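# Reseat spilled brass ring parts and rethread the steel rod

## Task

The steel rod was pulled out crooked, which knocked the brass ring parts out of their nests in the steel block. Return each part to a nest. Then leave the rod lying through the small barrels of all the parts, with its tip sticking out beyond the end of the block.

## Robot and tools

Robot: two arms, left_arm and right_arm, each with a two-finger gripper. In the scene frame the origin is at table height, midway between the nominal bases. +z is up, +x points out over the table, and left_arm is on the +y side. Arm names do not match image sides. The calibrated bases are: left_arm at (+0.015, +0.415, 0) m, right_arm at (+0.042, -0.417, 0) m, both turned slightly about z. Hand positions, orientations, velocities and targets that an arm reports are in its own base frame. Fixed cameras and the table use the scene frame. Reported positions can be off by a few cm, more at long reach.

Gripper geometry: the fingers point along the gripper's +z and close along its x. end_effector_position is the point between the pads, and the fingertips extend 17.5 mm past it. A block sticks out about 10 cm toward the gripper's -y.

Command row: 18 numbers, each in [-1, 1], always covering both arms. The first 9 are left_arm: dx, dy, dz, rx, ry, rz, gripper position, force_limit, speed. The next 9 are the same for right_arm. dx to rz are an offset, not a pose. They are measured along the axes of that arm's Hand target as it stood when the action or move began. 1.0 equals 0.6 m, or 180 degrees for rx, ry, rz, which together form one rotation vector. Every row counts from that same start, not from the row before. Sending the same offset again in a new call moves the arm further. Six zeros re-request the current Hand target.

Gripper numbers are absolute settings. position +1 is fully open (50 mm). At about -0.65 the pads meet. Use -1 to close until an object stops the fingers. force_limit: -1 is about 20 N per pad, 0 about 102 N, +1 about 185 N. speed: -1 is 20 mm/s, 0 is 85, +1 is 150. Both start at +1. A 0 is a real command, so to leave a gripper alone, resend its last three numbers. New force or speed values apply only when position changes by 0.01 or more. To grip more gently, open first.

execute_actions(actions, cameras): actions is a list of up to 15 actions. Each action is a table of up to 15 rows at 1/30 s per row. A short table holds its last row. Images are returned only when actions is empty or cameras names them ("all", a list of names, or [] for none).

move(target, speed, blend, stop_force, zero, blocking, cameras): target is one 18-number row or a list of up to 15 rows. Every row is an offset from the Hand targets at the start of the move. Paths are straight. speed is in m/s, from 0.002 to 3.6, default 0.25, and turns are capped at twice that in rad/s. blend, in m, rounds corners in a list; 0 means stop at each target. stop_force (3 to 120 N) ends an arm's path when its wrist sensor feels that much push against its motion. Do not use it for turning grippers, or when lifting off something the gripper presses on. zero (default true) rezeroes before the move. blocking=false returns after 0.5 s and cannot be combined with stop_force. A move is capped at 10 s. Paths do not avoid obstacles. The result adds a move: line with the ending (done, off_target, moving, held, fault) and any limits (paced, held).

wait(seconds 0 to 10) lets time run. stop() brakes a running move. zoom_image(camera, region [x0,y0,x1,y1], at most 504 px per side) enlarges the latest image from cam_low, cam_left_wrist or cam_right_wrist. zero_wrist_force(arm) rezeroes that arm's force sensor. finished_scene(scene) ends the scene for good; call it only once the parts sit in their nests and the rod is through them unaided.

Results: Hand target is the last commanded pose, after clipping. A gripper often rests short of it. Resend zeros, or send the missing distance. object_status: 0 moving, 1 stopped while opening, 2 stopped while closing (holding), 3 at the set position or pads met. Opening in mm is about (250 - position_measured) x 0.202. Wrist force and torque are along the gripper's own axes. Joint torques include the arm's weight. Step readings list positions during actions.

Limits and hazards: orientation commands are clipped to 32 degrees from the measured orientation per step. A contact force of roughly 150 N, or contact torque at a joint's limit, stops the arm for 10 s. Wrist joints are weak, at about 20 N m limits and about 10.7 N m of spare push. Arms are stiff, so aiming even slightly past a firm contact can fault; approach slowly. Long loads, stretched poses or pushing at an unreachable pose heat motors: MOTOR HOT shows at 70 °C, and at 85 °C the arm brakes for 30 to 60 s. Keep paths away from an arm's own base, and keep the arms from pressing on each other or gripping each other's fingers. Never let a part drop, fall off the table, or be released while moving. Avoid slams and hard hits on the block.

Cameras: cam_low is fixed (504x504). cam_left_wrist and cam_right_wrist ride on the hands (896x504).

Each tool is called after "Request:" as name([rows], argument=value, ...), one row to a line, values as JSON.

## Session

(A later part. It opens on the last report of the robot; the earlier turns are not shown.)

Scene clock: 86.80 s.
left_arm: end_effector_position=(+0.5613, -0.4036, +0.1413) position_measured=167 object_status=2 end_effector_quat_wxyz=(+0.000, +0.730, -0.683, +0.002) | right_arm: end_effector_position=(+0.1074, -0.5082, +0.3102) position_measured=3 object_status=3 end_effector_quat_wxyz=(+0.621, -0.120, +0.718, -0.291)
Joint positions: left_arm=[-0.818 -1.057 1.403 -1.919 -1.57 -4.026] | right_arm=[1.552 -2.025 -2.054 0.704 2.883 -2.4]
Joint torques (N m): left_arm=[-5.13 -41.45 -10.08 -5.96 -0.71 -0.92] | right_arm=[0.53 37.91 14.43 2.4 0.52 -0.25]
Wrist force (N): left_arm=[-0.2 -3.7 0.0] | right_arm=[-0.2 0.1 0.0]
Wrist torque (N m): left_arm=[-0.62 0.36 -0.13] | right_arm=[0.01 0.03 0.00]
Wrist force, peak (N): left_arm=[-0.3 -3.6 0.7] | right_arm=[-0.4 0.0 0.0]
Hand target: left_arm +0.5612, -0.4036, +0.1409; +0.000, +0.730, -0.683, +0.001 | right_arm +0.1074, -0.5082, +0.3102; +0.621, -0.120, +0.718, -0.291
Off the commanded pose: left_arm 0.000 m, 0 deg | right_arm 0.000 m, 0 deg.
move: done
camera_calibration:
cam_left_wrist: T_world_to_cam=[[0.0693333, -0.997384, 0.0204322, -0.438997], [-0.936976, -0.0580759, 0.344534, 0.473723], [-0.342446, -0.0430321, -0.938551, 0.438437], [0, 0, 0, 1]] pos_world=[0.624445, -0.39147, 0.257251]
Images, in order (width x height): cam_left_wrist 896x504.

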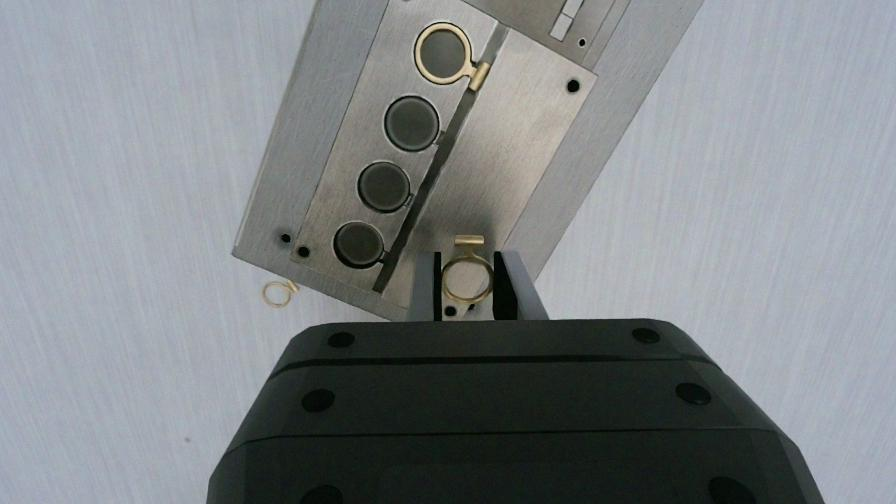

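Request:
move(target=[-0.0474,-0.0459,0,0,0,0.6408,-1,-1,-0.8,0,0,0,0,0,0,1,1,1], speed=0.25, cameras=["cam_left_wrist"])

Request:
zoom_image(camera="cam_left_wrist", region=[380, 190, 560, 330])

Scene clock: 91.93 s.
left_arm: end_effector_position=(+0.5868, -0.3733, +0.1409) position_measured=167 object_status=2 end_effector_quat_wxyz=(+0.001, +0.186, +0.982, -0.001) | right_arm: end_effector_position=(+0.1074, -0.5082, +0.3102) position_measured=3 object_status=3 end_effector_quat_wxyz=(+0.621, -0.120, +0.718, -0.291)
Joint positions: left_arm=[-0.76 -1.047 1.388 -1.914 -1.57 -1.956] | right_arm=[1.552 -2.025 -2.054 0.704 2.883 -2.4]
Joint torques (N m): left_arm=[-3.59 -43 -33.28 -0.66 -0.36 1.89] | right_arm=[-0.32 38.7 14.66 2.42 0.46 -0.33]
Wrist force (N): left_arm=[-0.2 -3.5 0.2] | right_arm=[0.0 -0.2 0.1]
Wrist torque (N m): left_arm=[-0.58 0.37 -0.13] | right_arm=[-0.03 0.00 0.00]
Wrist force, peak (N): left_arm=[-0.1 -3.9 0.0] | right_arm=[-0.1 0.5 0.1]
Hand target: left_arm +0.5868, -0.3734, +0.1409; +0.001, +0.186, +0.982, -0.001 | right_arm +0.1074, -0.5082, +0.3102; +0.621, -0.120, +0.718, -0.291
Off the commanded pose: left_arm 0.000 m, 0 deg | right_arm 0.000 m, 0 deg.
move: done
camera_calibration:
cam_left_wrist: T_world_to_cam=[[-0.931296, 0.363934, 0.0155053, 0.685531], [0.346441, 0.871776, 0.346388, 0.0932041], [0.112545, 0.327961, -0.937963, 0.319582], [0, 0, 0, 1]] pos_world=[0.570175, -0.435551, 0.256842]
Images, in order (width x height): cam_left_wrist 896x504.

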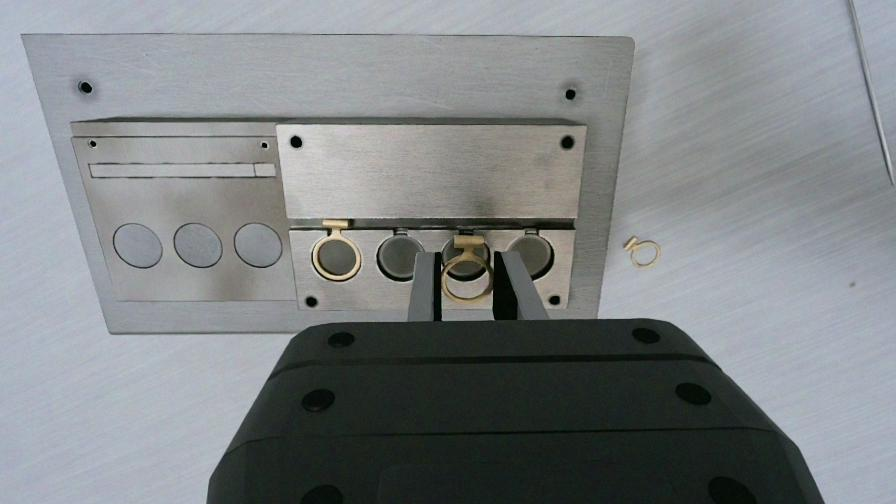

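Scaled by 2.800 from the camera's 896x504 image, which has a finer 1280x720 frame.

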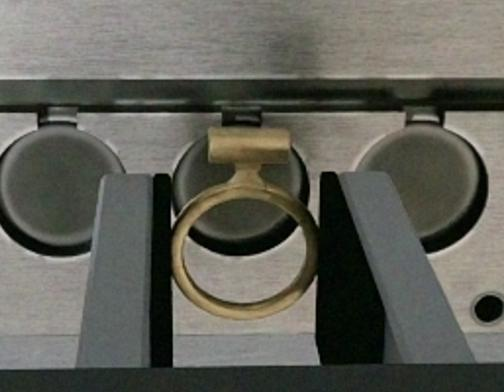

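Request:
move([
  [0.0004,0.001,0,0,0,0,-1,-1,-0.8,0,0,0,0,0,0,1,1,1],
  [0.0004,0.001,0.0305,0,0,0,-1,-1,-0.8,0,0,0,0,0,0,1,1,1],
], speed=0.03, stop_force=4, cameras=["cam_left_wrist"])

Request:
zoom_image(camera="cam_left_wrist", region=[380, 190, 560, 330])

Scene clock: 94.50 s.
left_arm: end_effector_position=(+0.5869, -0.3727, +0.1226) position_measured=167 object_status=2 end_effector_quat_wxyz=(+0.001, +0.186, +0.982, -0.001) | right_arm: end_effector_position=(+0.1074, -0.5082, +0.3102) position_measured=3 object_status=3 end_effector_quat_wxyz=(+0.621, -0.120, +0.718, -0.291)
Joint positions: left_arm=[-0.759 -1.033 1.414 -1.955 -1.57 -1.955] | right_arm=[1.552 -2.025 -2.054 0.704 2.883 -2.4]
Joint torques (N m): left_arm=[6.72 -64.82 -34.95 -0.5 0.29 -1.84] | right_arm=[0.05 37.7 14.47 2.62 0.41 -0.27]
Wrist force (N): left_arm=[-0.2 -3.6 0.0] | right_arm=[0.1 0.1 -0.1]
Wrist torque (N m): left_arm=[-0.59 0.37 -0.14] | right_arm=[0.01 -0.02 0.00]
Wrist force, peak (N): left_arm=[0.0 -3.9 -0.1] | right_arm=[0.3 0.3 0.0]
Hand target: left_arm +0.5869, -0.3727, +0.1226; +0.001, +0.186, +0.982, -0.001 | right_arm +0.1074, -0.5082, +0.3102; +0.621, -0.120, +0.718, -0.291
Off the commanded pose: left_arm 0.000 m, 0 deg | right_arm 0.000 m, 0 deg.
move: done
camera_calibration:
cam_left_wrist: T_world_to_cam=[[-0.931176, 0.364239, 0.0155292, 0.685691], [0.346732, 0.87165, 0.346416, 0.0988794], [0.112642, 0.327959, -0.937952, 0.302194], [0, 0, 0, 1]] pos_world=[0.570174, -0.435051, 0.238542]
Images, in order (width x height): cam_left_wrist 896x504.

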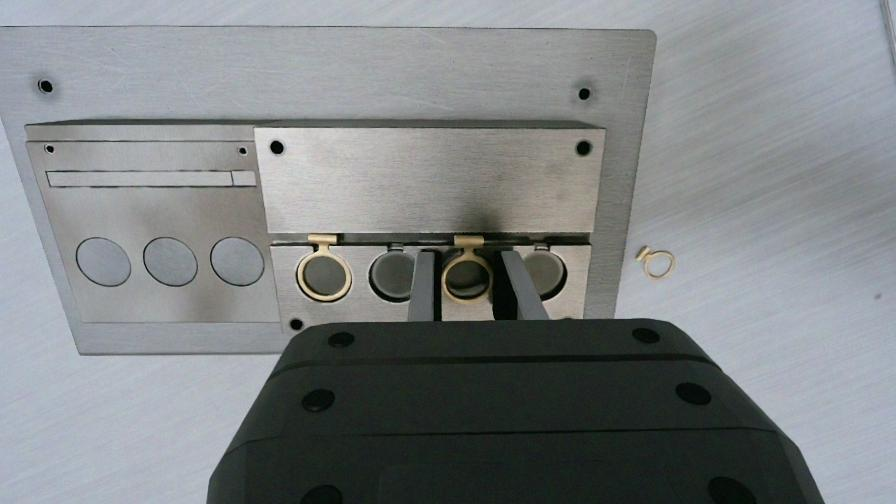

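Scaled by 2.800 from the camera's 896x504 image, which has a finer 1280x720 frame.

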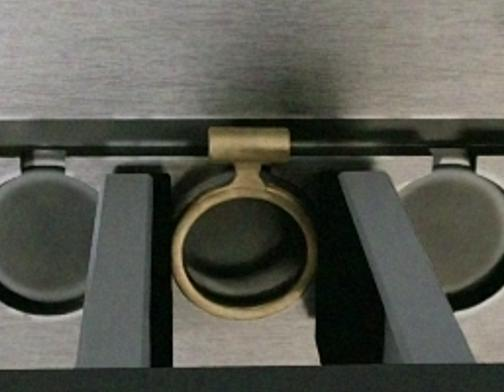

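Request:
move(target=[0,0,0.006,0,0,0,-1,-1,-0.8,0,0,0,0,0,0,1,1,1], speed=0.005, stop_force=3)

Request:
move(target=[0,0,-0.0005,0,0,0,-0.02,-1,-1,0,0,0,0,0,0,1,1,1], speed=0.01, cameras=["cam_left_wrist"])

Request:
zoom_image(camera="cam_left_wrist", region=[380, 190, 560, 330])

Scene clock: 96.60 s.
left_arm: end_effector_position=(+0.5869, -0.3728, +0.1206) position_measured=167 object_status=2 end_effector_quat_wxyz=(+0.001, +0.186, +0.982, -0.001) | right_arm: end_effector_position=(+0.1074, -0.5082, +0.3102) position_measured=3 object_status=3 end_effector_quat_wxyz=(+0.621, -0.120, +0.718, -0.291)
Joint positions: left_arm=[-0.759 -1.031 1.417 -1.96 -1.57 -1.955] | right_arm=[1.552 -2.025 -2.054 0.704 2.883 -2.4]
Joint torques (N m): left_arm=[6.83 -62.63 -34.33 -0.45 0.18 -1.75] | right_arm=[-1.1 37.21 13.88 2.65 0.46 -0.2]
Wrist force (N): left_arm=[0.9 -3.5 -3.2] | right_arm=[0.1 0.1 0.1]
Wrist torque (N m): left_arm=[-0.61 0.38 -0.13] | right_arm=[0.01 -0.01 0.00]
Wrist force, peak (N): left_arm=[1.2 -3.7 -5.9] | right_arm=[0.1 0.4 -0.2]
Hand target: left_arm +0.5869, -0.3728, +0.1206; +0.001, +0.186, +0.982, -0.001 (not the last commanded pose) | right_arm +0.1074, -0.5082, +0.3102; +0.621, -0.120, +0.718, -0.291
Off the commanded pose: left_arm 0.002 m, 0 deg | right_arm 0.000 m, 0 deg.
move: contact (left_arm)

Scene clock: 97.30 s.
left_arm: end_effector_position=(+0.5869, -0.3728, +0.1209) position_measured=155 object_status=3 end_effector_quat_wxyz=(+0.001, +0.186, +0.982, -0.001) | right_arm: end_effector_position=(+0.1074, -0.5082, +0.3102) position_measured=3 object_status=3 end_effector_quat_wxyz=(+0.621, -0.120, +0.718, -0.291)
Joint positions: left_arm=[-0.759 -1.031 1.416 -1.959 -1.57 -1.955] | right_arm=[1.552 -2.025 -2.054 0.704 2.883 -2.4]
Joint torques (N m): left_arm=[6.62 -64.44 -35.16 -0.58 0.12 -1.82] | right_arm=[-0.58 37 14.55 2.66 0.43 -0.16]
Wrist force (N): left_arm=[-0.3 -3.5 0.2] | right_arm=[0.0 0.2 0.4]
Wrist torque (N m): left_arm=[-0.58 0.38 -0.13] | right_arm=[0.03 -0.01 0.00]
Wrist force, peak (N): left_arm=[0.8 -3.6 -3.1] | right_arm=[0.0 0.2 0.4]
Hand target: left_arm +0.5869, -0.3728, +0.1209; +0.001, +0.186, +0.982, -0.001 | right_arm +0.1074, -0.5082, +0.3102; +0.621, -0.120, +0.718, -0.291
Off the commanded pose: left_arm 0.000 m, 0 deg | right_arm 0.000 m, 0 deg.
move: done
camera_calibration:
cam_left_wrist: T_world_to_cam=[[-0.931161, 0.364282, 0.015408, 0.685756], [0.346739, 0.871666, 0.346367, 0.0994833], [0.112745, 0.327866, -0.937973, 0.300506], [0, 0, 0, 1]] pos_world=[0.570174, -0.435051, 0.236842]
Images, in order (width x height): cam_left_wrist 896x504.

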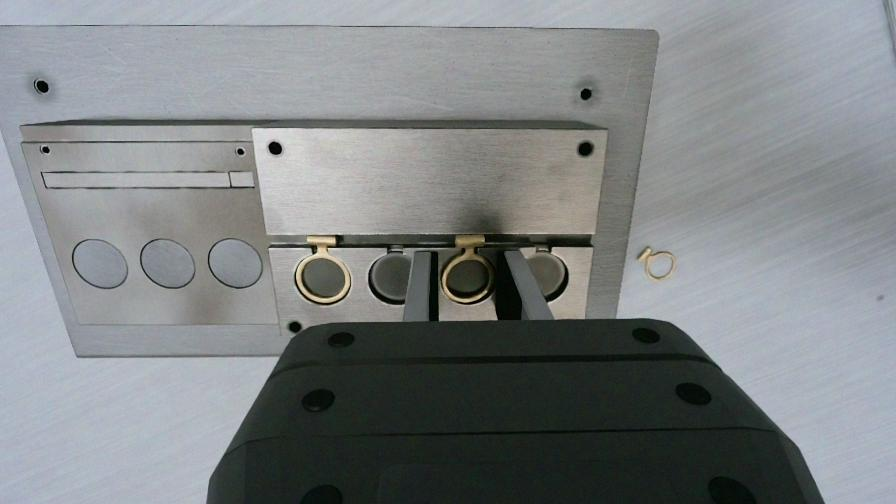

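Scaled by 2.800 from the camera's 896x504 image, which has a finer 1280x720 frame.

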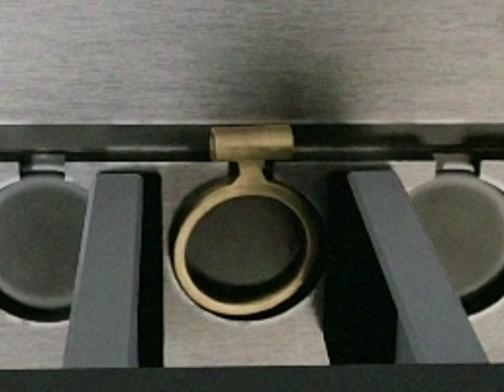

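Request:
move([
  [0,0,-0.03,0,0,0,-0.02,-1,-1,0,0,0,0,0,0,1,1,1],
  [0,0.06,-0.07,0,0,0,-0.02,-1,-1,0,0,0,0,0,0,1,1,1],
], speed=0.05, cameras=["cam_left_wrist"])

Request:
zoom_image(camera="cam_left_wrist", region=[400, 80, 540, 190])

Request:
zoom_image(camera="cam_left_wrist", region=[560, 100, 700, 240])

Scene clock: 99.43 s.
left_arm: end_effector_position=(+0.6000, -0.3390, +0.1631) position_measured=155 object_status=3 end_effector_quat_wxyz=(+0.001, +0.187, +0.982, -0.001) end_effector_velocity=(-0.001, -0.003, -0.001) end_effector_angular_velocity=(-0.001, -0.001, +0.001) | right_arm: end_effector_position=(+0.1074, -0.5082, +0.3102) position_measured=3 object_status=3 end_effector_quat_wxyz=(+0.621, -0.120, +0.718, -0.291)
Joint positions: left_arm=[-0.709 -1.079 1.377 -1.872 -1.57 -1.905] | right_arm=[1.552 -2.025 -2.054 0.704 2.883 -2.4]
Joint velocities: left_arm=[-0.004 0.002 0 -0.003 0 -0.005] | right_arm=[within noise]
Joint torques (N m): left_arm=[-5.44 -41.01 -26 -4.45 -0.94 -2.01] | right_arm=[-0.45 37.85 13.13 2.46 0.43 -0.4]
Wrist force (N): left_arm=[-0.1 -3.7 0.1] | right_arm=[-0.1 0.2 0.0]
Wrist torque (N m): left_arm=[-0.61 0.36 -0.13] | right_arm=[0.02 0.01 0.00]
Wrist force, peak (N): left_arm=[-0.1 -4.5 0.6] | right_arm=[-0.1 0.1 -0.5]
Hand target: left_arm +0.6000, -0.3392, +0.1629; +0.001, +0.186, +0.982, -0.001 | right_arm +0.1074, -0.5082, +0.3102; +0.621, -0.120, +0.718, -0.291
Off the commanded pose: left_arm 0.000 m, 0 deg | right_arm 0.000 m, 0 deg.
move: done
camera_calibration:
cam_left_wrist: T_world_to_cam=[[-0.931114, 0.364406, 0.0153194, 0.685038], [0.346832, 0.871649, 0.346317, 0.0508147], [0.112847, 0.327774, -0.937993, 0.327438], [0, 0, 0, 1]] pos_world=[0.583274, -0.40125, 0.279042]
Images, in order (width x height): cam_left_wrist 896x504.

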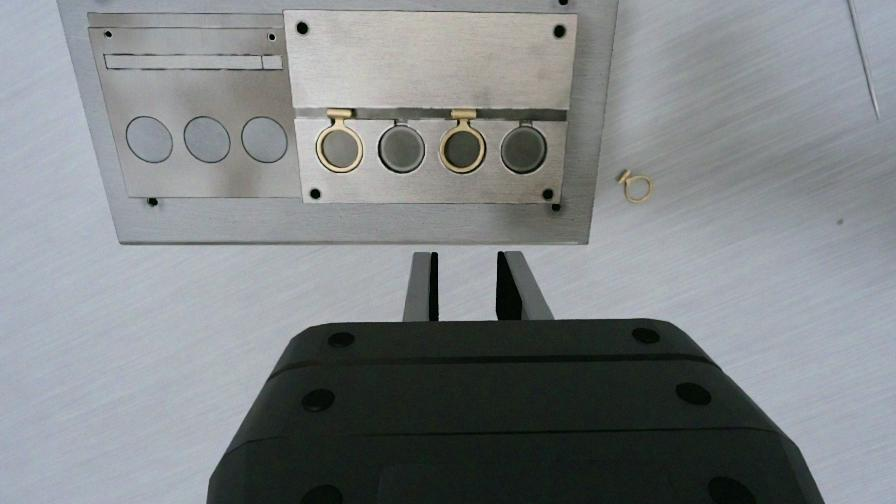

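Scaled by 3.600 from the camera's 896x504 image, which has a finer 1280x720 frame.

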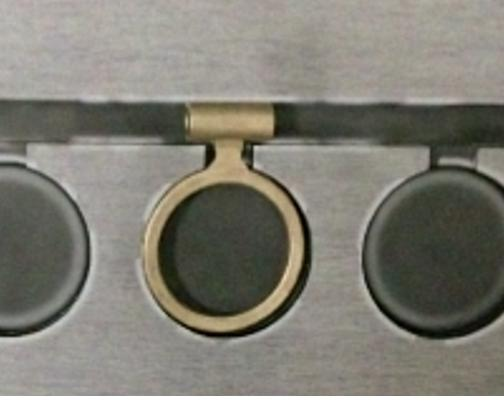

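Scaled by 3.600 from the camera's 896x504 image, which has a finer 1280x720 frame.

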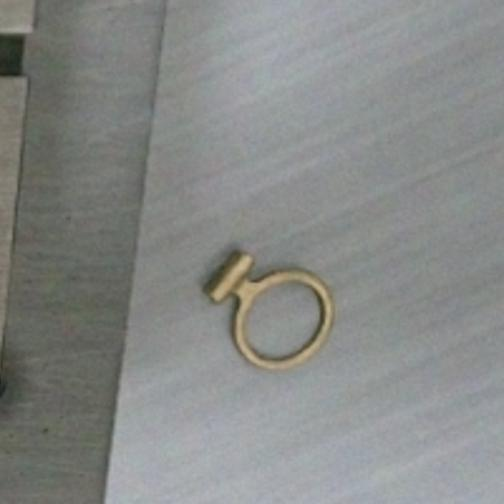

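Request:
move(target=[0.0005,-0.06,0.058,0,0,0,-0.65,-1,0,0,0,0,0,0,0,1,1,1], speed=0.1, cameras=["cam_left_wrist"])

Request:
move(target=[0,0,0.025,0,0,0,-0.65,-1,0,0,0,0,0,0,0,1,1,1], speed=0.01, stop_force=8, cameras=["cam_left_wrist"])

Request:
move([
  [0,0,-0.03,0,0,0,-0.65,-1,0,0,0,0,0,0,0,1,1,1],
  [0,0.06,-0.07,0,0,0,-0.65,-1,0,0,0,0,0,0,0,1,1,1],
], speed=0.08, cameras=["cam_left_wrist"])

Request:
zoom_image(camera="cam_left_wrist", region=[400, 80, 540, 190])

Scene clock: 101.00 s.
left_arm: end_effector_position=(+0.5865, -0.3726, +0.1278) position_measured=249 object_status=3 end_effector_quat_wxyz=(+0.001, +0.186, +0.982, -0.001) end_effector_velocity=(+0.000, +0.001, +0.002) end_effector_angular_velocity=(+0.000, +0.001, -0.003) | right_arm: end_effector_position=(+0.1074, -0.5082, +0.3102) position_measured=3 object_status=3 end_effector_quat_wxyz=(+0.621, -0.120, +0.718, -0.291)
Joint positions: left_arm=[-0.759 -1.038 1.408 -1.944 -1.57 -1.955] | right_arm=[1.552 -2.025 -2.054 0.704 2.883 -2.4]
Joint velocities: left_arm=[0.001 -0.003 -0.002 0.006 0 0.005] | right_arm=[within noise]
Joint torques (N m): left_arm=[6.38 -63.29 -34.75 -0.29 0.6 1.84] | right_arm=[0.35 37.65 14.77 2.77 0.4 -0.28]
Wrist force (N): left_arm=[-0.3 -3.5 0.1] | right_arm=[0.0 0.3 0.0]
Wrist torque (N m): left_arm=[-0.58 0.39 -0.06] | right_arm=[0.03 0.00 0.00]
Wrist force, peak (N): left_arm=[-0.3 -4.7 0.9] | right_arm=[0.4 0.4 -0.2]
Hand target: left_arm +0.5866, -0.3726, +0.1281; +0.001, +0.186, +0.982, -0.001 | right_arm +0.1074, -0.5082, +0.3102; +0.621, -0.120, +0.718, -0.291
Off the commanded pose: left_arm 0.000 m, 0 deg | right_arm 0.000 m, 0 deg.
move: done
camera_calibration:
cam_left_wrist: T_world_to_cam=[[-0.931192, 0.364194, 0.0156511, 0.685254], [0.34672, 0.871622, 0.346498, 0.0970698], [0.112551, 0.328083, -0.93792, 0.307171], [0, 0, 0, 1]] pos_world=[0.569874, -0.434951, 0.243742]
Images, in order (width x height): cam_left_wrist 896x504.

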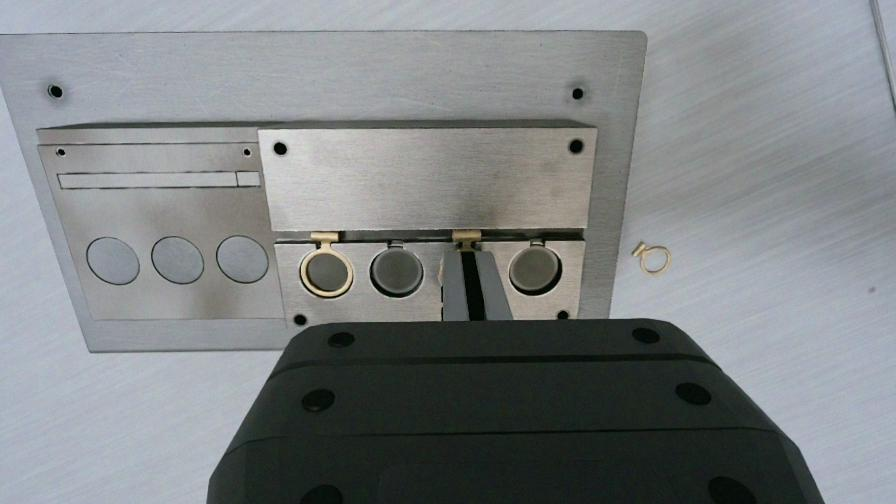

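Scene clock: 102.93 s.
left_arm: end_effector_position=(+0.5866, -0.3726, +0.1203) position_measured=249 object_status=3 end_effector_quat_wxyz=(+0.001, +0.186, +0.982, -0.001) | right_arm: end_effector_position=(+0.1074, -0.5082, +0.3102) position_measured=3 object_status=3 end_effector_quat_wxyz=(+0.621, -0.120, +0.718, -0.291)
Joint positions: left_arm=[-0.759 -1.031 1.418 -1.961 -1.57 -1.955] | right_arm=[1.552 -2.025 -2.054 0.704 2.883 -2.4]
Joint torques (N m): left_arm=[3.79 -54.78 -32.66 -0.73 0.3 1.75] | right_arm=[-0.45 38.38 14.91 2.73 0.37 -0.41]
Wrist force (N): left_arm=[2.5 -2.4 -9.1] | right_arm=[-0.1 0.1 0.2]
Wrist torque (N m): left_arm=[-0.49 0.38 -0.05] | right_arm=[0.02 0.01 0.01]
Wrist force, peak (N): left_arm=[10.3 0.1 -28.8] | right_arm=[-0.2 0.4 0.1]
Hand target: left_arm +0.5866, -0.3727, +0.1203; +0.001, +0.186, +0.982, -0.001 (not the last commanded pose) | right_arm +0.1074, -0.5082, +0.3102; +0.621, -0.120, +0.718, -0.291
Off the commanded pose: left_arm 0.007 m, 0 deg | right_arm 0.000 m, 0 deg.
move: contact (left_arm)
camera_calibration:
cam_left_wrist: T_world_to_cam=[[-0.93115, 0.364313, 0.0153209, 0.685571], [0.346735, 0.871655, 0.346399, 0.0996627], [0.112843, 0.327862, -0.937962, 0.299872], [0, 0, 0, 1]] pos_world=[0.569974, -0.434951, 0.236242]
Images, in order (width x height): cam_left_wrist 896x504.

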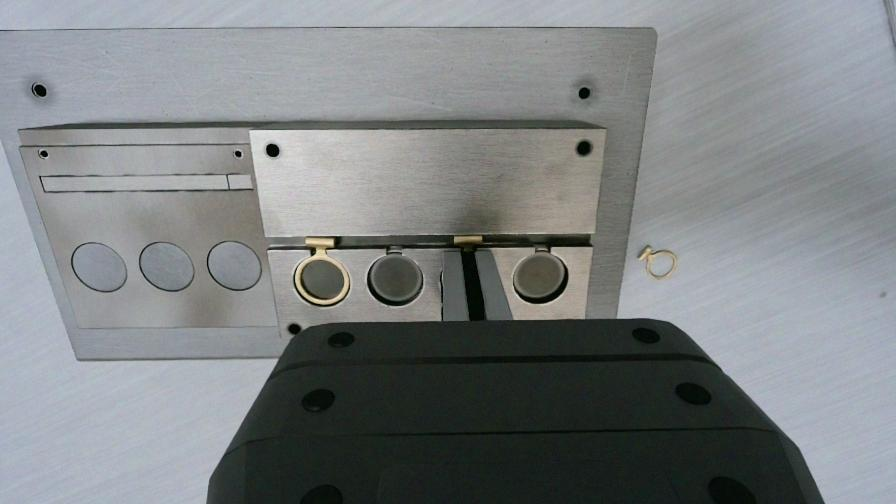

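Scene clock: 104.40 s.
left_arm: end_effector_position=(+0.5997, -0.3390, +0.1626) position_measured=249 object_status=3 end_effector_quat_wxyz=(+0.002, +0.187, +0.982, -0.001) end_effector_velocity=(+0.000, -0.002, -0.002) end_effector_angular_velocity=(+0.000, -0.001, +0.003) | right_arm: end_effector_position=(+0.1074, -0.5082, +0.3102) position_measured=3 object_status=3 end_effector_quat_wxyz=(+0.621, -0.120, +0.718, -0.291)
Joint positions: left_arm=[-0.709 -1.079 1.379 -1.874 -1.57 -1.905] | right_arm=[1.552 -2.025 -2.054 0.704 2.883 -2.4]
Joint velocities: left_arm=[-0.002 0.003 -0.001 -0.003 0.001 -0.005] | right_arm=[within noise]
Joint torques (N m): left_arm=[-6.79 -39.83 -18.15 -6.02 -1.08 -1.86] | right_arm=[0.45 37.6 14.43 2.87 0.43 -0.3]
Wrist force (N): left_arm=[-0.1 -3.7 0.0] | right_arm=[-0.1 0.0 0.3]
Wrist torque (N m): left_arm=[-0.61 0.35 -0.13] | right_arm=[0.00 0.01 0.00]
Wrist force, peak (N): left_arm=[2.6 -2.5 -9.1] | right_arm=[-0.2 0.5 -0.1]
Hand target: left_arm +0.5997, -0.3391, +0.1623; +0.001, +0.186, +0.982, -0.001 | right_arm +0.1074, -0.5082, +0.3102; +0.621, -0.120, +0.718, -0.291
Off the commanded pose: left_arm 0.000 m, 0 deg | right_arm 0.000 m, 0 deg.
move: done
camera_calibration:
cam_left_wrist: T_world_to_cam=[[-0.931144, 0.364338, 0.0151529, 0.684897], [0.346719, 0.871713, 0.346269, 0.0511966], [0.11295, 0.32768, -0.938013, 0.326806], [0, 0, 0, 1]] pos_world=[0.583074, -0.401251, 0.278442]
Images, in order (width x height): cam_left_wrist 896x504.

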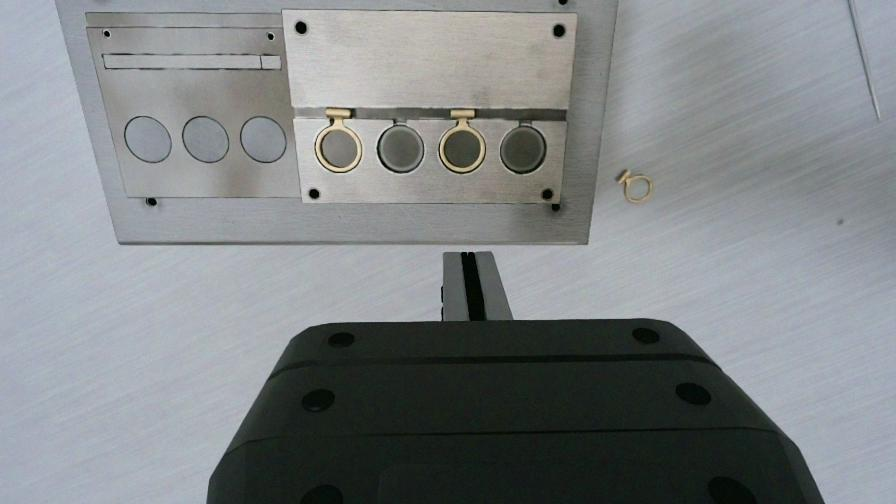

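Scaled by 3.600 from the camera's 896x504 image, which has a finer 1280x720 frame.

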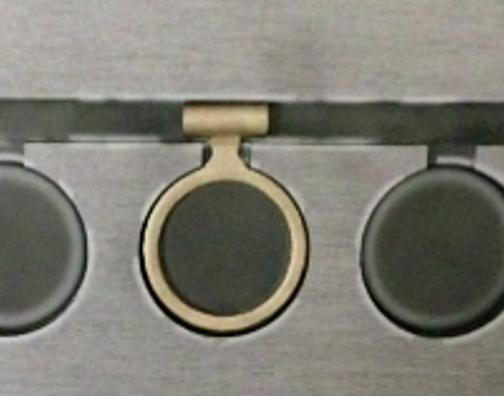

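Request:
execute_actions(actions=[])

Request:
zoom_image(camera="cam_low", region=[160, 210, 280, 330])

Scene clock: 106.20 s.
left_arm: end_effector_position=(+0.5997, -0.3391, +0.1623) position_measured=249 object_status=3 end_effector_quat_wxyz=(+0.001, +0.186, +0.982, -0.001) | right_arm: end_effector_position=(+0.1074, -0.5082, +0.3102) position_measured=3 object_status=3 end_effector_quat_wxyz=(+0.621, -0.120, +0.718, -0.291)
Joint positions: left_arm=[-0.709 -1.079 1.379 -1.874 -1.57 -1.905] | right_arm=[1.552 -2.025 -2.054 0.704 2.883 -2.4]
Joint velocities: within noise
Joint torques (N m): left_arm=[-6.27 -39.86 -10.82 -5.92 -0.51 -1.88] | right_arm=[0.62 37.66 14.16 2.63 0.25 -0.41]
Wrist force (N): left_arm=[0.0 -3.5 0.2] | right_arm=[-0.1 0.3 0.0]
Wrist torque (N m): left_arm=[-0.59 0.33 -0.13] | right_arm=[0.04 0.00 0.00]
Wrist force, peak (N): left_arm=[-0.3 -3.8 0.0] | right_arm=[-0.3 0.4 0.0]
Hand target: left_arm +0.5997, -0.3391, +0.1623; +0.001, +0.186, +0.982, -0.001 | right_arm +0.1074, -0.5082, +0.3102; +0.621, -0.120, +0.718, -0.291
Tool commands: left_gripper/position=-0.65 left_gripper/force_limit=-1.0 left_gripper/speed=+0.0 right_gripper/position=+1.0 right_gripper/force_limit=+1.0 right_gripper/speed=+1.0
Off the commanded pose: left_arm 0.000 m, 0 deg | right_arm 0.000 m, 0 deg.
camera_calibration:
cam_left_wrist: T_world_to_cam=[[-0.931163, 0.364281, 0.0153078, 0.684789], [0.3467, 0.871668, 0.3464, 0.0513443], [0.112844, 0.327862, -0.937962, 0.326783], [0, 0, 0, 1]] pos_world=[0.582974, -0.401351, 0.278242]

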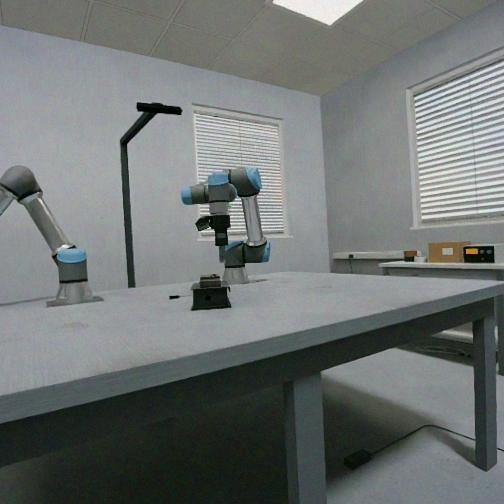

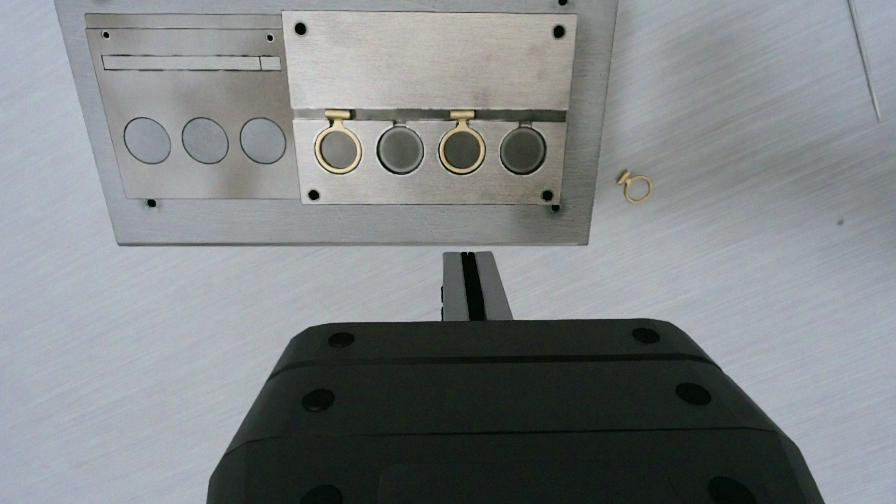

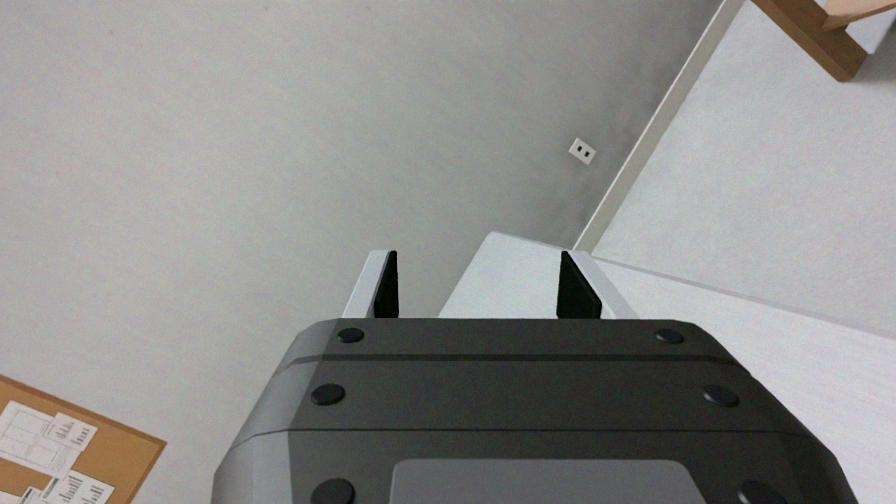

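Scaled by 4.200 from the camera's 504x504 image, which has a finer 720x720 frame.

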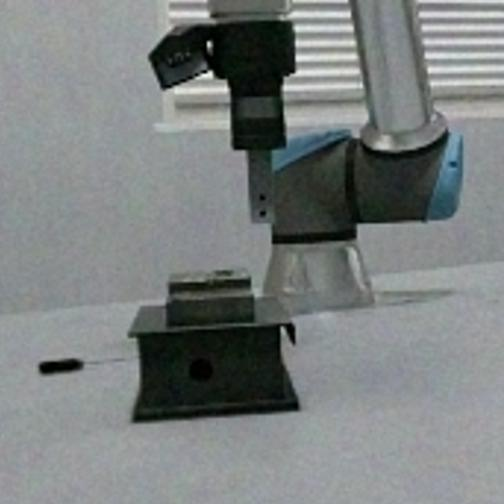

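Request:
move(target=[0.192,0.0007,0.104,0,0,-0.3017,0.32,-1,0,0,0,0,0,0,0,1,1,1], speed=0.25, cameras=["cam_left_wrist"])

Request:
zoom_image(camera="cam_left_wrist", region=[360, 130, 580, 330])

Scene clock: 109.23 s.
left_arm: end_effector_position=(+0.4928, -0.2966, +0.0996) position_measured=105 object_status=3 end_effector_quat_wxyz=(+0.001, -0.282, +0.959, -0.001) | right_arm: end_effector_position=(+0.1074, -0.5082, +0.3102) position_measured=3 object_status=3 end_effector_quat_wxyz=(+0.621, -0.120, +0.718, -0.291)
Joint positions: left_arm=[-0.776 -1.266 1.83 -2.138 -1.57 -2.919] | right_arm=[1.552 -2.025 -2.054 0.704 2.883 -2.4]
Joint torques (N m): left_arm=[6.88 -28.53 -33.8 -0.4 -0.49 -2.04] | right_arm=[-0.34 37.48 14.41 2.74 0.48 -0.36]
Wrist force (N): left_arm=[-0.1 -3.5 -0.2] | right_arm=[0.3 0.1 0.1]
Wrist torque (N m): left_arm=[-0.57 0.35 -0.07] | right_arm=[0.02 -0.05 0.00]
Wrist force, peak (N): left_arm=[-0.4 -3.9 -0.3] | right_arm=[-0.2 0.3 -0.3]
Hand target: left_arm +0.4928, -0.2966, +0.0995; +0.001, -0.282, +0.959, -0.001 | right_arm +0.1074, -0.5082, +0.3102; +0.621, -0.120, +0.718, -0.291
Off the commanded pose: left_arm 0.000 m, 0 deg | right_arm 0.000 m, 0 deg.
move: done
camera_calibration:
cam_left_wrist: T_world_to_cam=[[-0.839322, -0.543367, 0.0170863, 0.256122], [-0.505305, 0.791351, 0.344137, 0.469409], [-0.200514, 0.280207, -0.938764, 0.406457], [0, 0, 0, 1]] pos_world=[0.533664, -0.346191, 0.21565]
Images, in order (width x height): cam_left_wrist 896x504.

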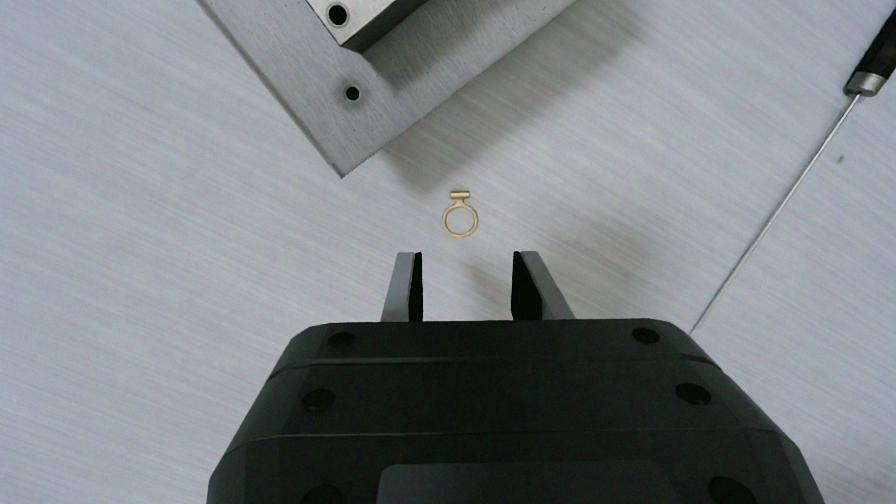

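Scaled by 2.291 from the camera's 896x504 image, which has a finer 1280x720 frame.

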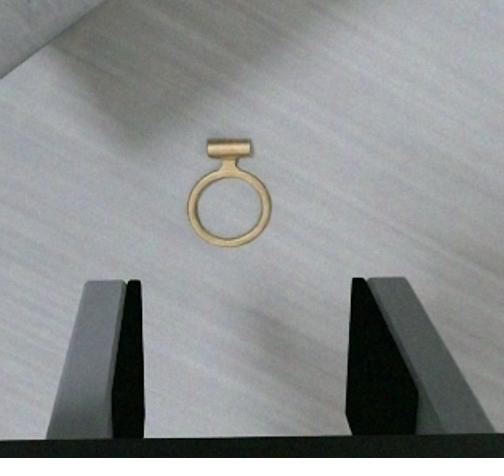

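Request:
move(target=[-0.0005,0.0052,0.0825,0,0,0,0.32,-1,0,0,0,0,0,0,0,1,1,1], speed=0.1, cameras=["cam_left_wrist"])

Request:
zoom_image(camera="cam_left_wrist", region=[360, 130, 580, 330])

Scene clock: 110.70 s.
left_arm: end_effector_position=(+0.4915, -0.2938, +0.0499) position_measured=105 object_status=3 end_effector_quat_wxyz=(+0.001, -0.282, +0.959, -0.001) | right_arm: end_effector_position=(+0.1074, -0.5082, +0.3102) position_measured=3 object_status=3 end_effector_quat_wxyz=(+0.621, -0.120, +0.718, -0.291)
Joint positions: left_arm=[-0.774 -1.2 1.89 -2.264 -1.57 -2.918] | right_arm=[1.552 -2.025 -2.054 0.704 2.883 -2.4]
Joint torques (N m): left_arm=[4.34 -52.5 -31.64 -0.8 -0.66 1.21] | right_arm=[0.68 38.33 13.92 2.89 0.29 -0.31]
Wrist force (N): left_arm=[0.2 -3.6 0.3] | right_arm=[0.0 0.0 0.0]
Wrist torque (N m): left_arm=[-0.60 0.30 -0.06] | right_arm=[-0.01 0.01 0.00]
Wrist force, peak (N): left_arm=[-0.2 -3.8 -1.9] | right_arm=[-0.2 0.2 0.3]
Hand target: left_arm +0.4915, -0.2939, +0.0500; +0.001, -0.282, +0.959, -0.001 | right_arm +0.1074, -0.5082, +0.3102; +0.621, -0.120, +0.718, -0.291
Off the commanded pose: left_arm 0.000 m, 0 deg | right_arm 0.000 m, 0 deg.
move: done
camera_calibration:
cam_left_wrist: T_world_to_cam=[[-0.839095, -0.543712, 0.017234, 0.257138], [-0.505525, 0.79108, 0.344437, 0.483614], [-0.200908, 0.280303, -0.938651, 0.358979], [0, 0, 0, 1]] pos_world=[0.532365, -0.343391, 0.16595]
Images, in order (width x height): cam_left_wrist 896x504.

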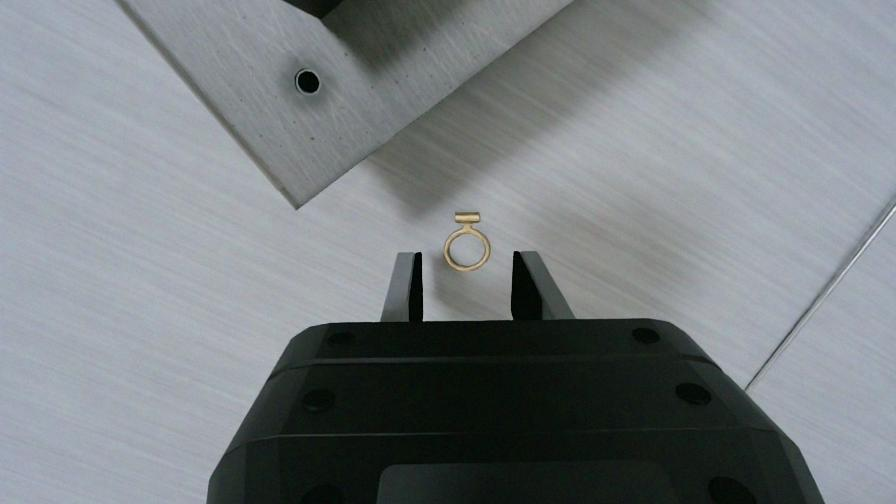

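Scaled by 2.291 from the camera's 896x504 image, which has a finer 1280x720 frame.

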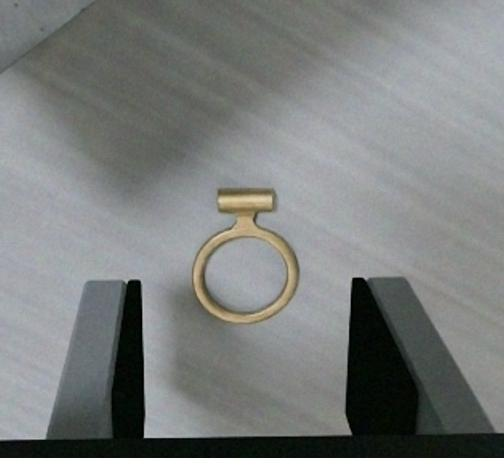

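Request:
move(target=[0.0016,-0.0022,0.025,0,0,0,0.32,-1,0,0,0,0,0,0,0,1,1,1], speed=0.1)

Request:
move(target=[0,0,0.045,0,0,0,0.32,-1,0,0,0,0,0,0,0,1,1,1], speed=0.008, stop_force=4, cameras=["cam_left_wrist"])

Request:
zoom_image(camera="cam_left_wrist", region=[360, 130, 580, 330])

Scene clock: 112.13 s.
left_arm: end_effector_position=(+0.4914, -0.2955, +0.0348) position_measured=105 object_status=3 end_effector_quat_wxyz=(+0.001, -0.282, +0.959, -0.001) | right_arm: end_effector_position=(+0.1074, -0.5082, +0.3102) position_measured=3 object_status=3 end_effector_quat_wxyz=(+0.621, -0.120, +0.718, -0.291)
Joint positions: left_arm=[-0.776 -1.174 1.901 -2.301 -1.57 -2.92] | right_arm=[1.552 -2.025 -2.054 0.704 2.883 -2.4]
Joint torques (N m): left_arm=[-2.65 -53.2 -19.06 -0.72 0.62 -1.4] | right_arm=[-0.46 37.69 14.01 2.77 0.34 -0.11]
Wrist force (N): left_arm=[-0.3 -3.4 -0.1] | right_arm=[0.2 0.1 -0.2]
Wrist torque (N m): left_arm=[-0.58 0.38 -0.06] | right_arm=[0.02 -0.02 0.00]
Wrist force, peak (N): left_arm=[-0.3 -3.7 -0.5] | right_arm=[0.1 0.1 0.3]
Hand target: left_arm +0.4915, -0.2956, +0.0350; +0.001, -0.282, +0.959, -0.001 | right_arm +0.1074, -0.5082, +0.3102; +0.621, -0.120, +0.718, -0.291
Off the commanded pose: left_arm 0.000 m, 0 deg | right_arm 0.000 m, 0 deg.
move: done

Scene clock: 115.33 s.
left_arm: end_effector_position=(+0.4915, -0.2956, +0.0200) position_measured=105 object_status=3 end_effector_quat_wxyz=(+0.001, -0.282, +0.959, -0.001) | right_arm: end_effector_position=(+0.1074, -0.5082, +0.3102) position_measured=3 object_status=3 end_effector_quat_wxyz=(+0.621, -0.120, +0.718, -0.291)
Joint positions: left_arm=[-0.776 -1.149 1.913 -2.338 -1.57 -2.92] | right_arm=[1.552 -2.025 -2.054 0.704 2.883 -2.4]
Joint torques (N m): left_arm=[5.68 -53.47 -30.51 -0.51 0.51 1.81] | right_arm=[-0.54 38.46 13.72 3.01 0.36 -0.32]
Wrist force (N): left_arm=[-0.9 -3.5 -1.4] | right_arm=[0.1 0.1 -0.3]
Wrist torque (N m): left_arm=[-0.54 0.37 -0.06] | right_arm=[0.02 -0.02 0.00]
Wrist force, peak (N): left_arm=[4.7 9.0 -27.9] | right_arm=[-0.5 -0.1 -0.2]
Hand target: left_arm +0.4915, -0.2956, +0.0200; +0.001, -0.282, +0.959, -0.001 (not the last commanded pose) | right_arm +0.1074, -0.5082, +0.3102; +0.621, -0.120, +0.718, -0.291
Off the commanded pose: left_arm 0.012 m, 0 deg | right_arm 0.000 m, 0 deg.
move: contact (left_arm)
camera_calibration:
cam_left_wrist: T_world_to_cam=[[-0.839148, -0.543633, 0.0171482, 0.256796], [-0.505511, 0.791162, 0.344268, 0.495302], [-0.200722, 0.280223, -0.938715, 0.331272], [0, 0, 0, 1]] pos_world=[0.532364, -0.345091, 0.13605]
Images, in order (width x height): cam_left_wrist 896x504.

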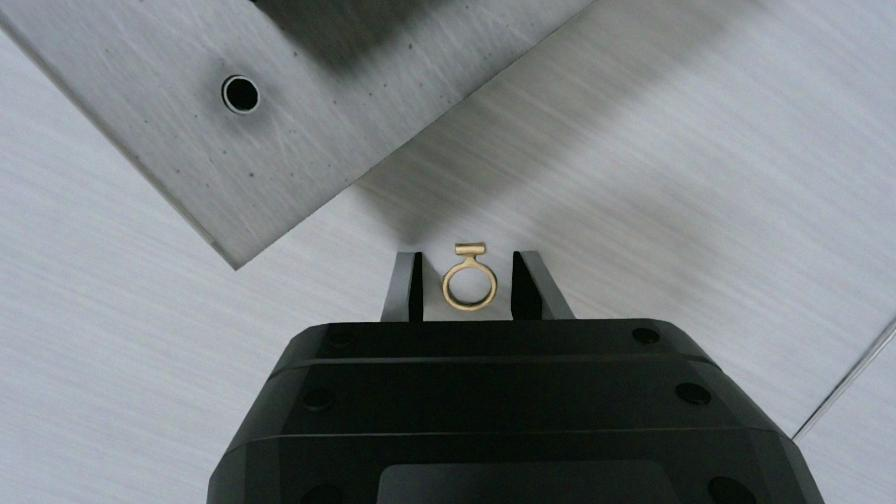

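Scaled by 2.291 from the camera's 896x504 image, which has a finer 1280x720 frame.

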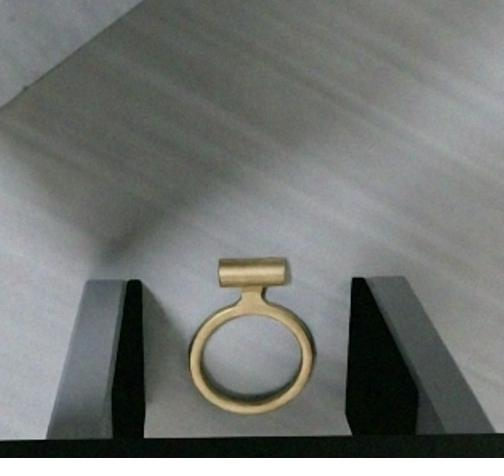

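Request:
move([
  [0,0,-0.0017,0,0,0,0.32,-1,0,0,0,0,0,0,0,1,1,1],
  [0.0008,0.0046,-0.0014,0,0,0,0.32,-1,0,0,0,0,0,0,0,1,1,1],
], speed=0.02, cameras=["cam_left_wrist"])

Request:
zoom_image(camera="cam_left_wrist", region=[360, 130, 580, 330])

Request:
move(target=[0,0,0,0,0,0,-1,-1,-0.8,0,0,0,0,0,0,1,1,1])

Request:
move(target=[0,0,-0.15,0,0,0,-1,-1,-0.8,0,0,0,0,0,0,1,1,1], speed=0.1, cameras=["cam_left_wrist"])

Request:
zoom_image(camera="cam_left_wrist", region=[360, 130, 580, 330])

Scene clock: 116.83 s.
left_arm: end_effector_position=(+0.4895, -0.2934, +0.0209) position_measured=105 object_status=3 end_effector_quat_wxyz=(+0.001, -0.282, +0.959, -0.001) | right_arm: end_effector_position=(+0.1074, -0.5082, +0.3102) position_measured=3 object_status=3 end_effector_quat_wxyz=(+0.621, -0.120, +0.718, -0.291)
Joint positions: left_arm=[-0.776 -1.155 1.921 -2.339 -1.57 -2.919] | right_arm=[1.552 -2.025 -2.054 0.704 2.883 -2.4]
Joint torques (N m): left_arm=[5.36 -32.89 -30.47 -3.93 0.49 1.58] | right_arm=[-0.55 37.42 14.94 2.74 0.35 -0.15]
Wrist force (N): left_arm=[-0.2 -3.6 -0.1] | right_arm=[-0.1 -0.1 -0.1]
Wrist torque (N m): left_arm=[-0.61 0.37 -0.07] | right_arm=[-0.02 0.00 0.00]
Wrist force, peak (N): left_arm=[-0.9 -3.8 -1.1] | right_arm=[-0.5 0.2 0.0]
Hand target: left_arm +0.4896, -0.2935, +0.0209; +0.001, -0.282, +0.959, -0.001 | right_arm +0.1074, -0.5082, +0.3102; +0.621, -0.120, +0.718, -0.291
Off the commanded pose: left_arm 0.000 m, 0 deg | right_arm 0.000 m, 0 deg.
move: done
camera_calibration:
cam_left_wrist: T_world_to_cam=[[-0.839154, -0.543624, 0.0171193, 0.256255], [-0.505544, 0.791209, 0.344114, 0.492373], [-0.200613, 0.28011, -0.938772, 0.331039], [0, 0, 0, 1]] pos_world=[0.530364, -0.342991, 0.136951]
Images, in order (width x height): cam_left_wrist 896x504.

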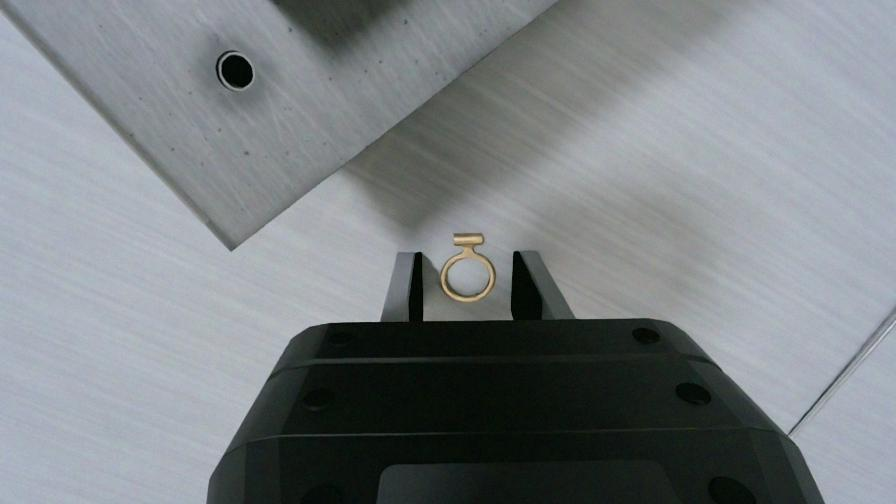

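Scaled by 2.291 from the camera's 896x504 image, which has a finer 1280x720 frame.

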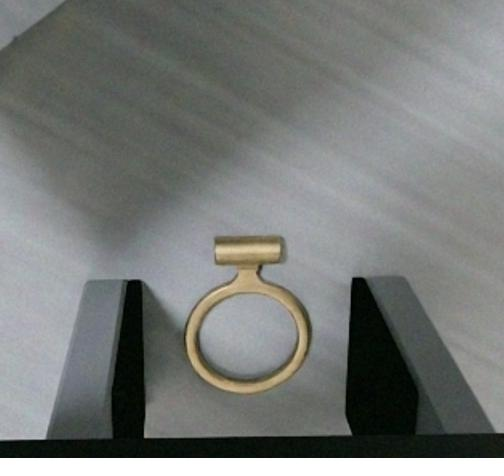

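Scene clock: 117.43 s.
left_arm: end_effector_position=(+0.4896, -0.2935, +0.0209) position_measured=167 object_status=2 end_effector_quat_wxyz=(+0.001, -0.282, +0.959, -0.001) | right_arm: end_effector_position=(+0.1074, -0.5082, +0.3102) position_measured=3 object_status=3 end_effector_quat_wxyz=(+0.621, -0.120, +0.718, -0.291)
Joint positions: left_arm=[-0.776 -1.155 1.92 -2.339 -1.57 -2.919] | right_arm=[1.552 -2.025 -2.054 0.704 2.883 -2.4]
Joint torques (N m): left_arm=[4.05 -30.54 -30.61 -1.29 0.41 0.71] | right_arm=[0 37.6 13.39 2.75 0.32 -0.28]
Wrist force (N): left_arm=[-0.4 -3.4 -0.3] | right_arm=[0.0 0.1 0.1]
Wrist torque (N m): left_arm=[-0.58 0.41 -0.06] | right_arm=[0.00 0.01 0.00]
Wrist force, peak (N): left_arm=[-0.2 -3.8 0.1] | right_arm=[0.0 -0.2 -0.3]
Hand target: left_arm +0.4896, -0.2935, +0.0209; +0.001, -0.282, +0.959, -0.001 | right_arm +0.1074, -0.5082, +0.3102; +0.621, -0.120, +0.718, -0.291
Off the commanded pose: left_arm 0.000 m, 0 deg | right_arm 0.000 m, 0 deg.
move: done

Scene clock: 118.77 s.
left_arm: end_effector_position=(+0.4894, -0.2934, +0.1110) position_measured=167 object_status=2 end_effector_quat_wxyz=(+0.001, -0.282, +0.959, -0.001) | right_arm: end_effector_position=(+0.1074, -0.5082, +0.3102) position_measured=3 object_status=3 end_effector_quat_wxyz=(+0.621, -0.120, +0.718, -0.291)
Joint positions: left_arm=[-0.776 -1.291 1.829 -2.113 -1.57 -2.92] | right_arm=[1.552 -2.025 -2.054 0.704 2.883 -2.4]
Joint torques (N m): left_arm=[-5.67 -28.58 -8.38 -5.56 0.27 -1.79] | right_arm=[0.12 38.01 14.15 2.77 0.38 -0.38]
Wrist force (N): left_arm=[-0.2 -3.7 0.3] | right_arm=[0.0 0.4 0.0]
Wrist torque (N m): left_arm=[-0.60 0.36 -0.06] | right_arm=[0.06 -0.01 0.00]
Wrist force, peak (N): left_arm=[-0.2 -3.7 1.6] | right_arm=[-0.1 0.5 0.2]
Hand target: left_arm +0.4894, -0.2934, +0.1109; +0.001, -0.282, +0.959, -0.001 | right_arm +0.1074, -0.5082, +0.3102; +0.621, -0.120, +0.718, -0.291
Off the commanded pose: left_arm 0.000 m, 0 deg | right_arm 0.000 m, 0 deg.
move: done
camera_calibration:
cam_left_wrist: T_world_to_cam=[[-0.839147, -0.543637, 0.017082, 0.254683], [-0.505592, 0.791231, 0.343992, 0.4613], [-0.200523, 0.280024, -0.938817, 0.415507], [0, 0, 0, 1]] pos_world=[0.530265, -0.342891, 0.227051]
Images, in order (width x height): cam_left_wrist 896x504.

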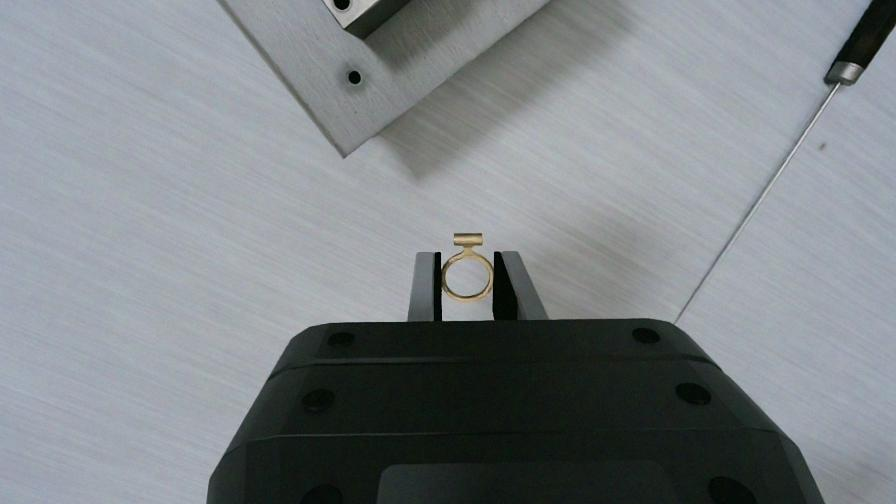

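Scaled by 2.291 from the camera's 896x504 image, which has a finer 1280x720 frame.

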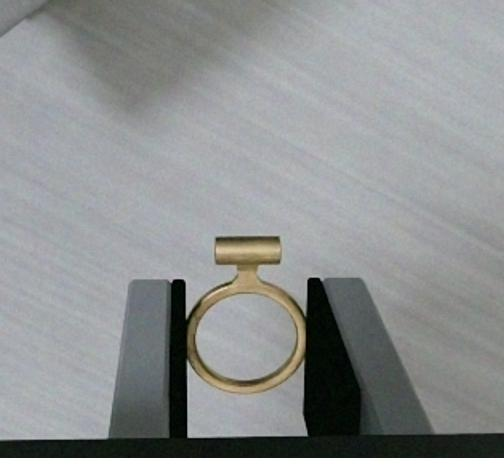

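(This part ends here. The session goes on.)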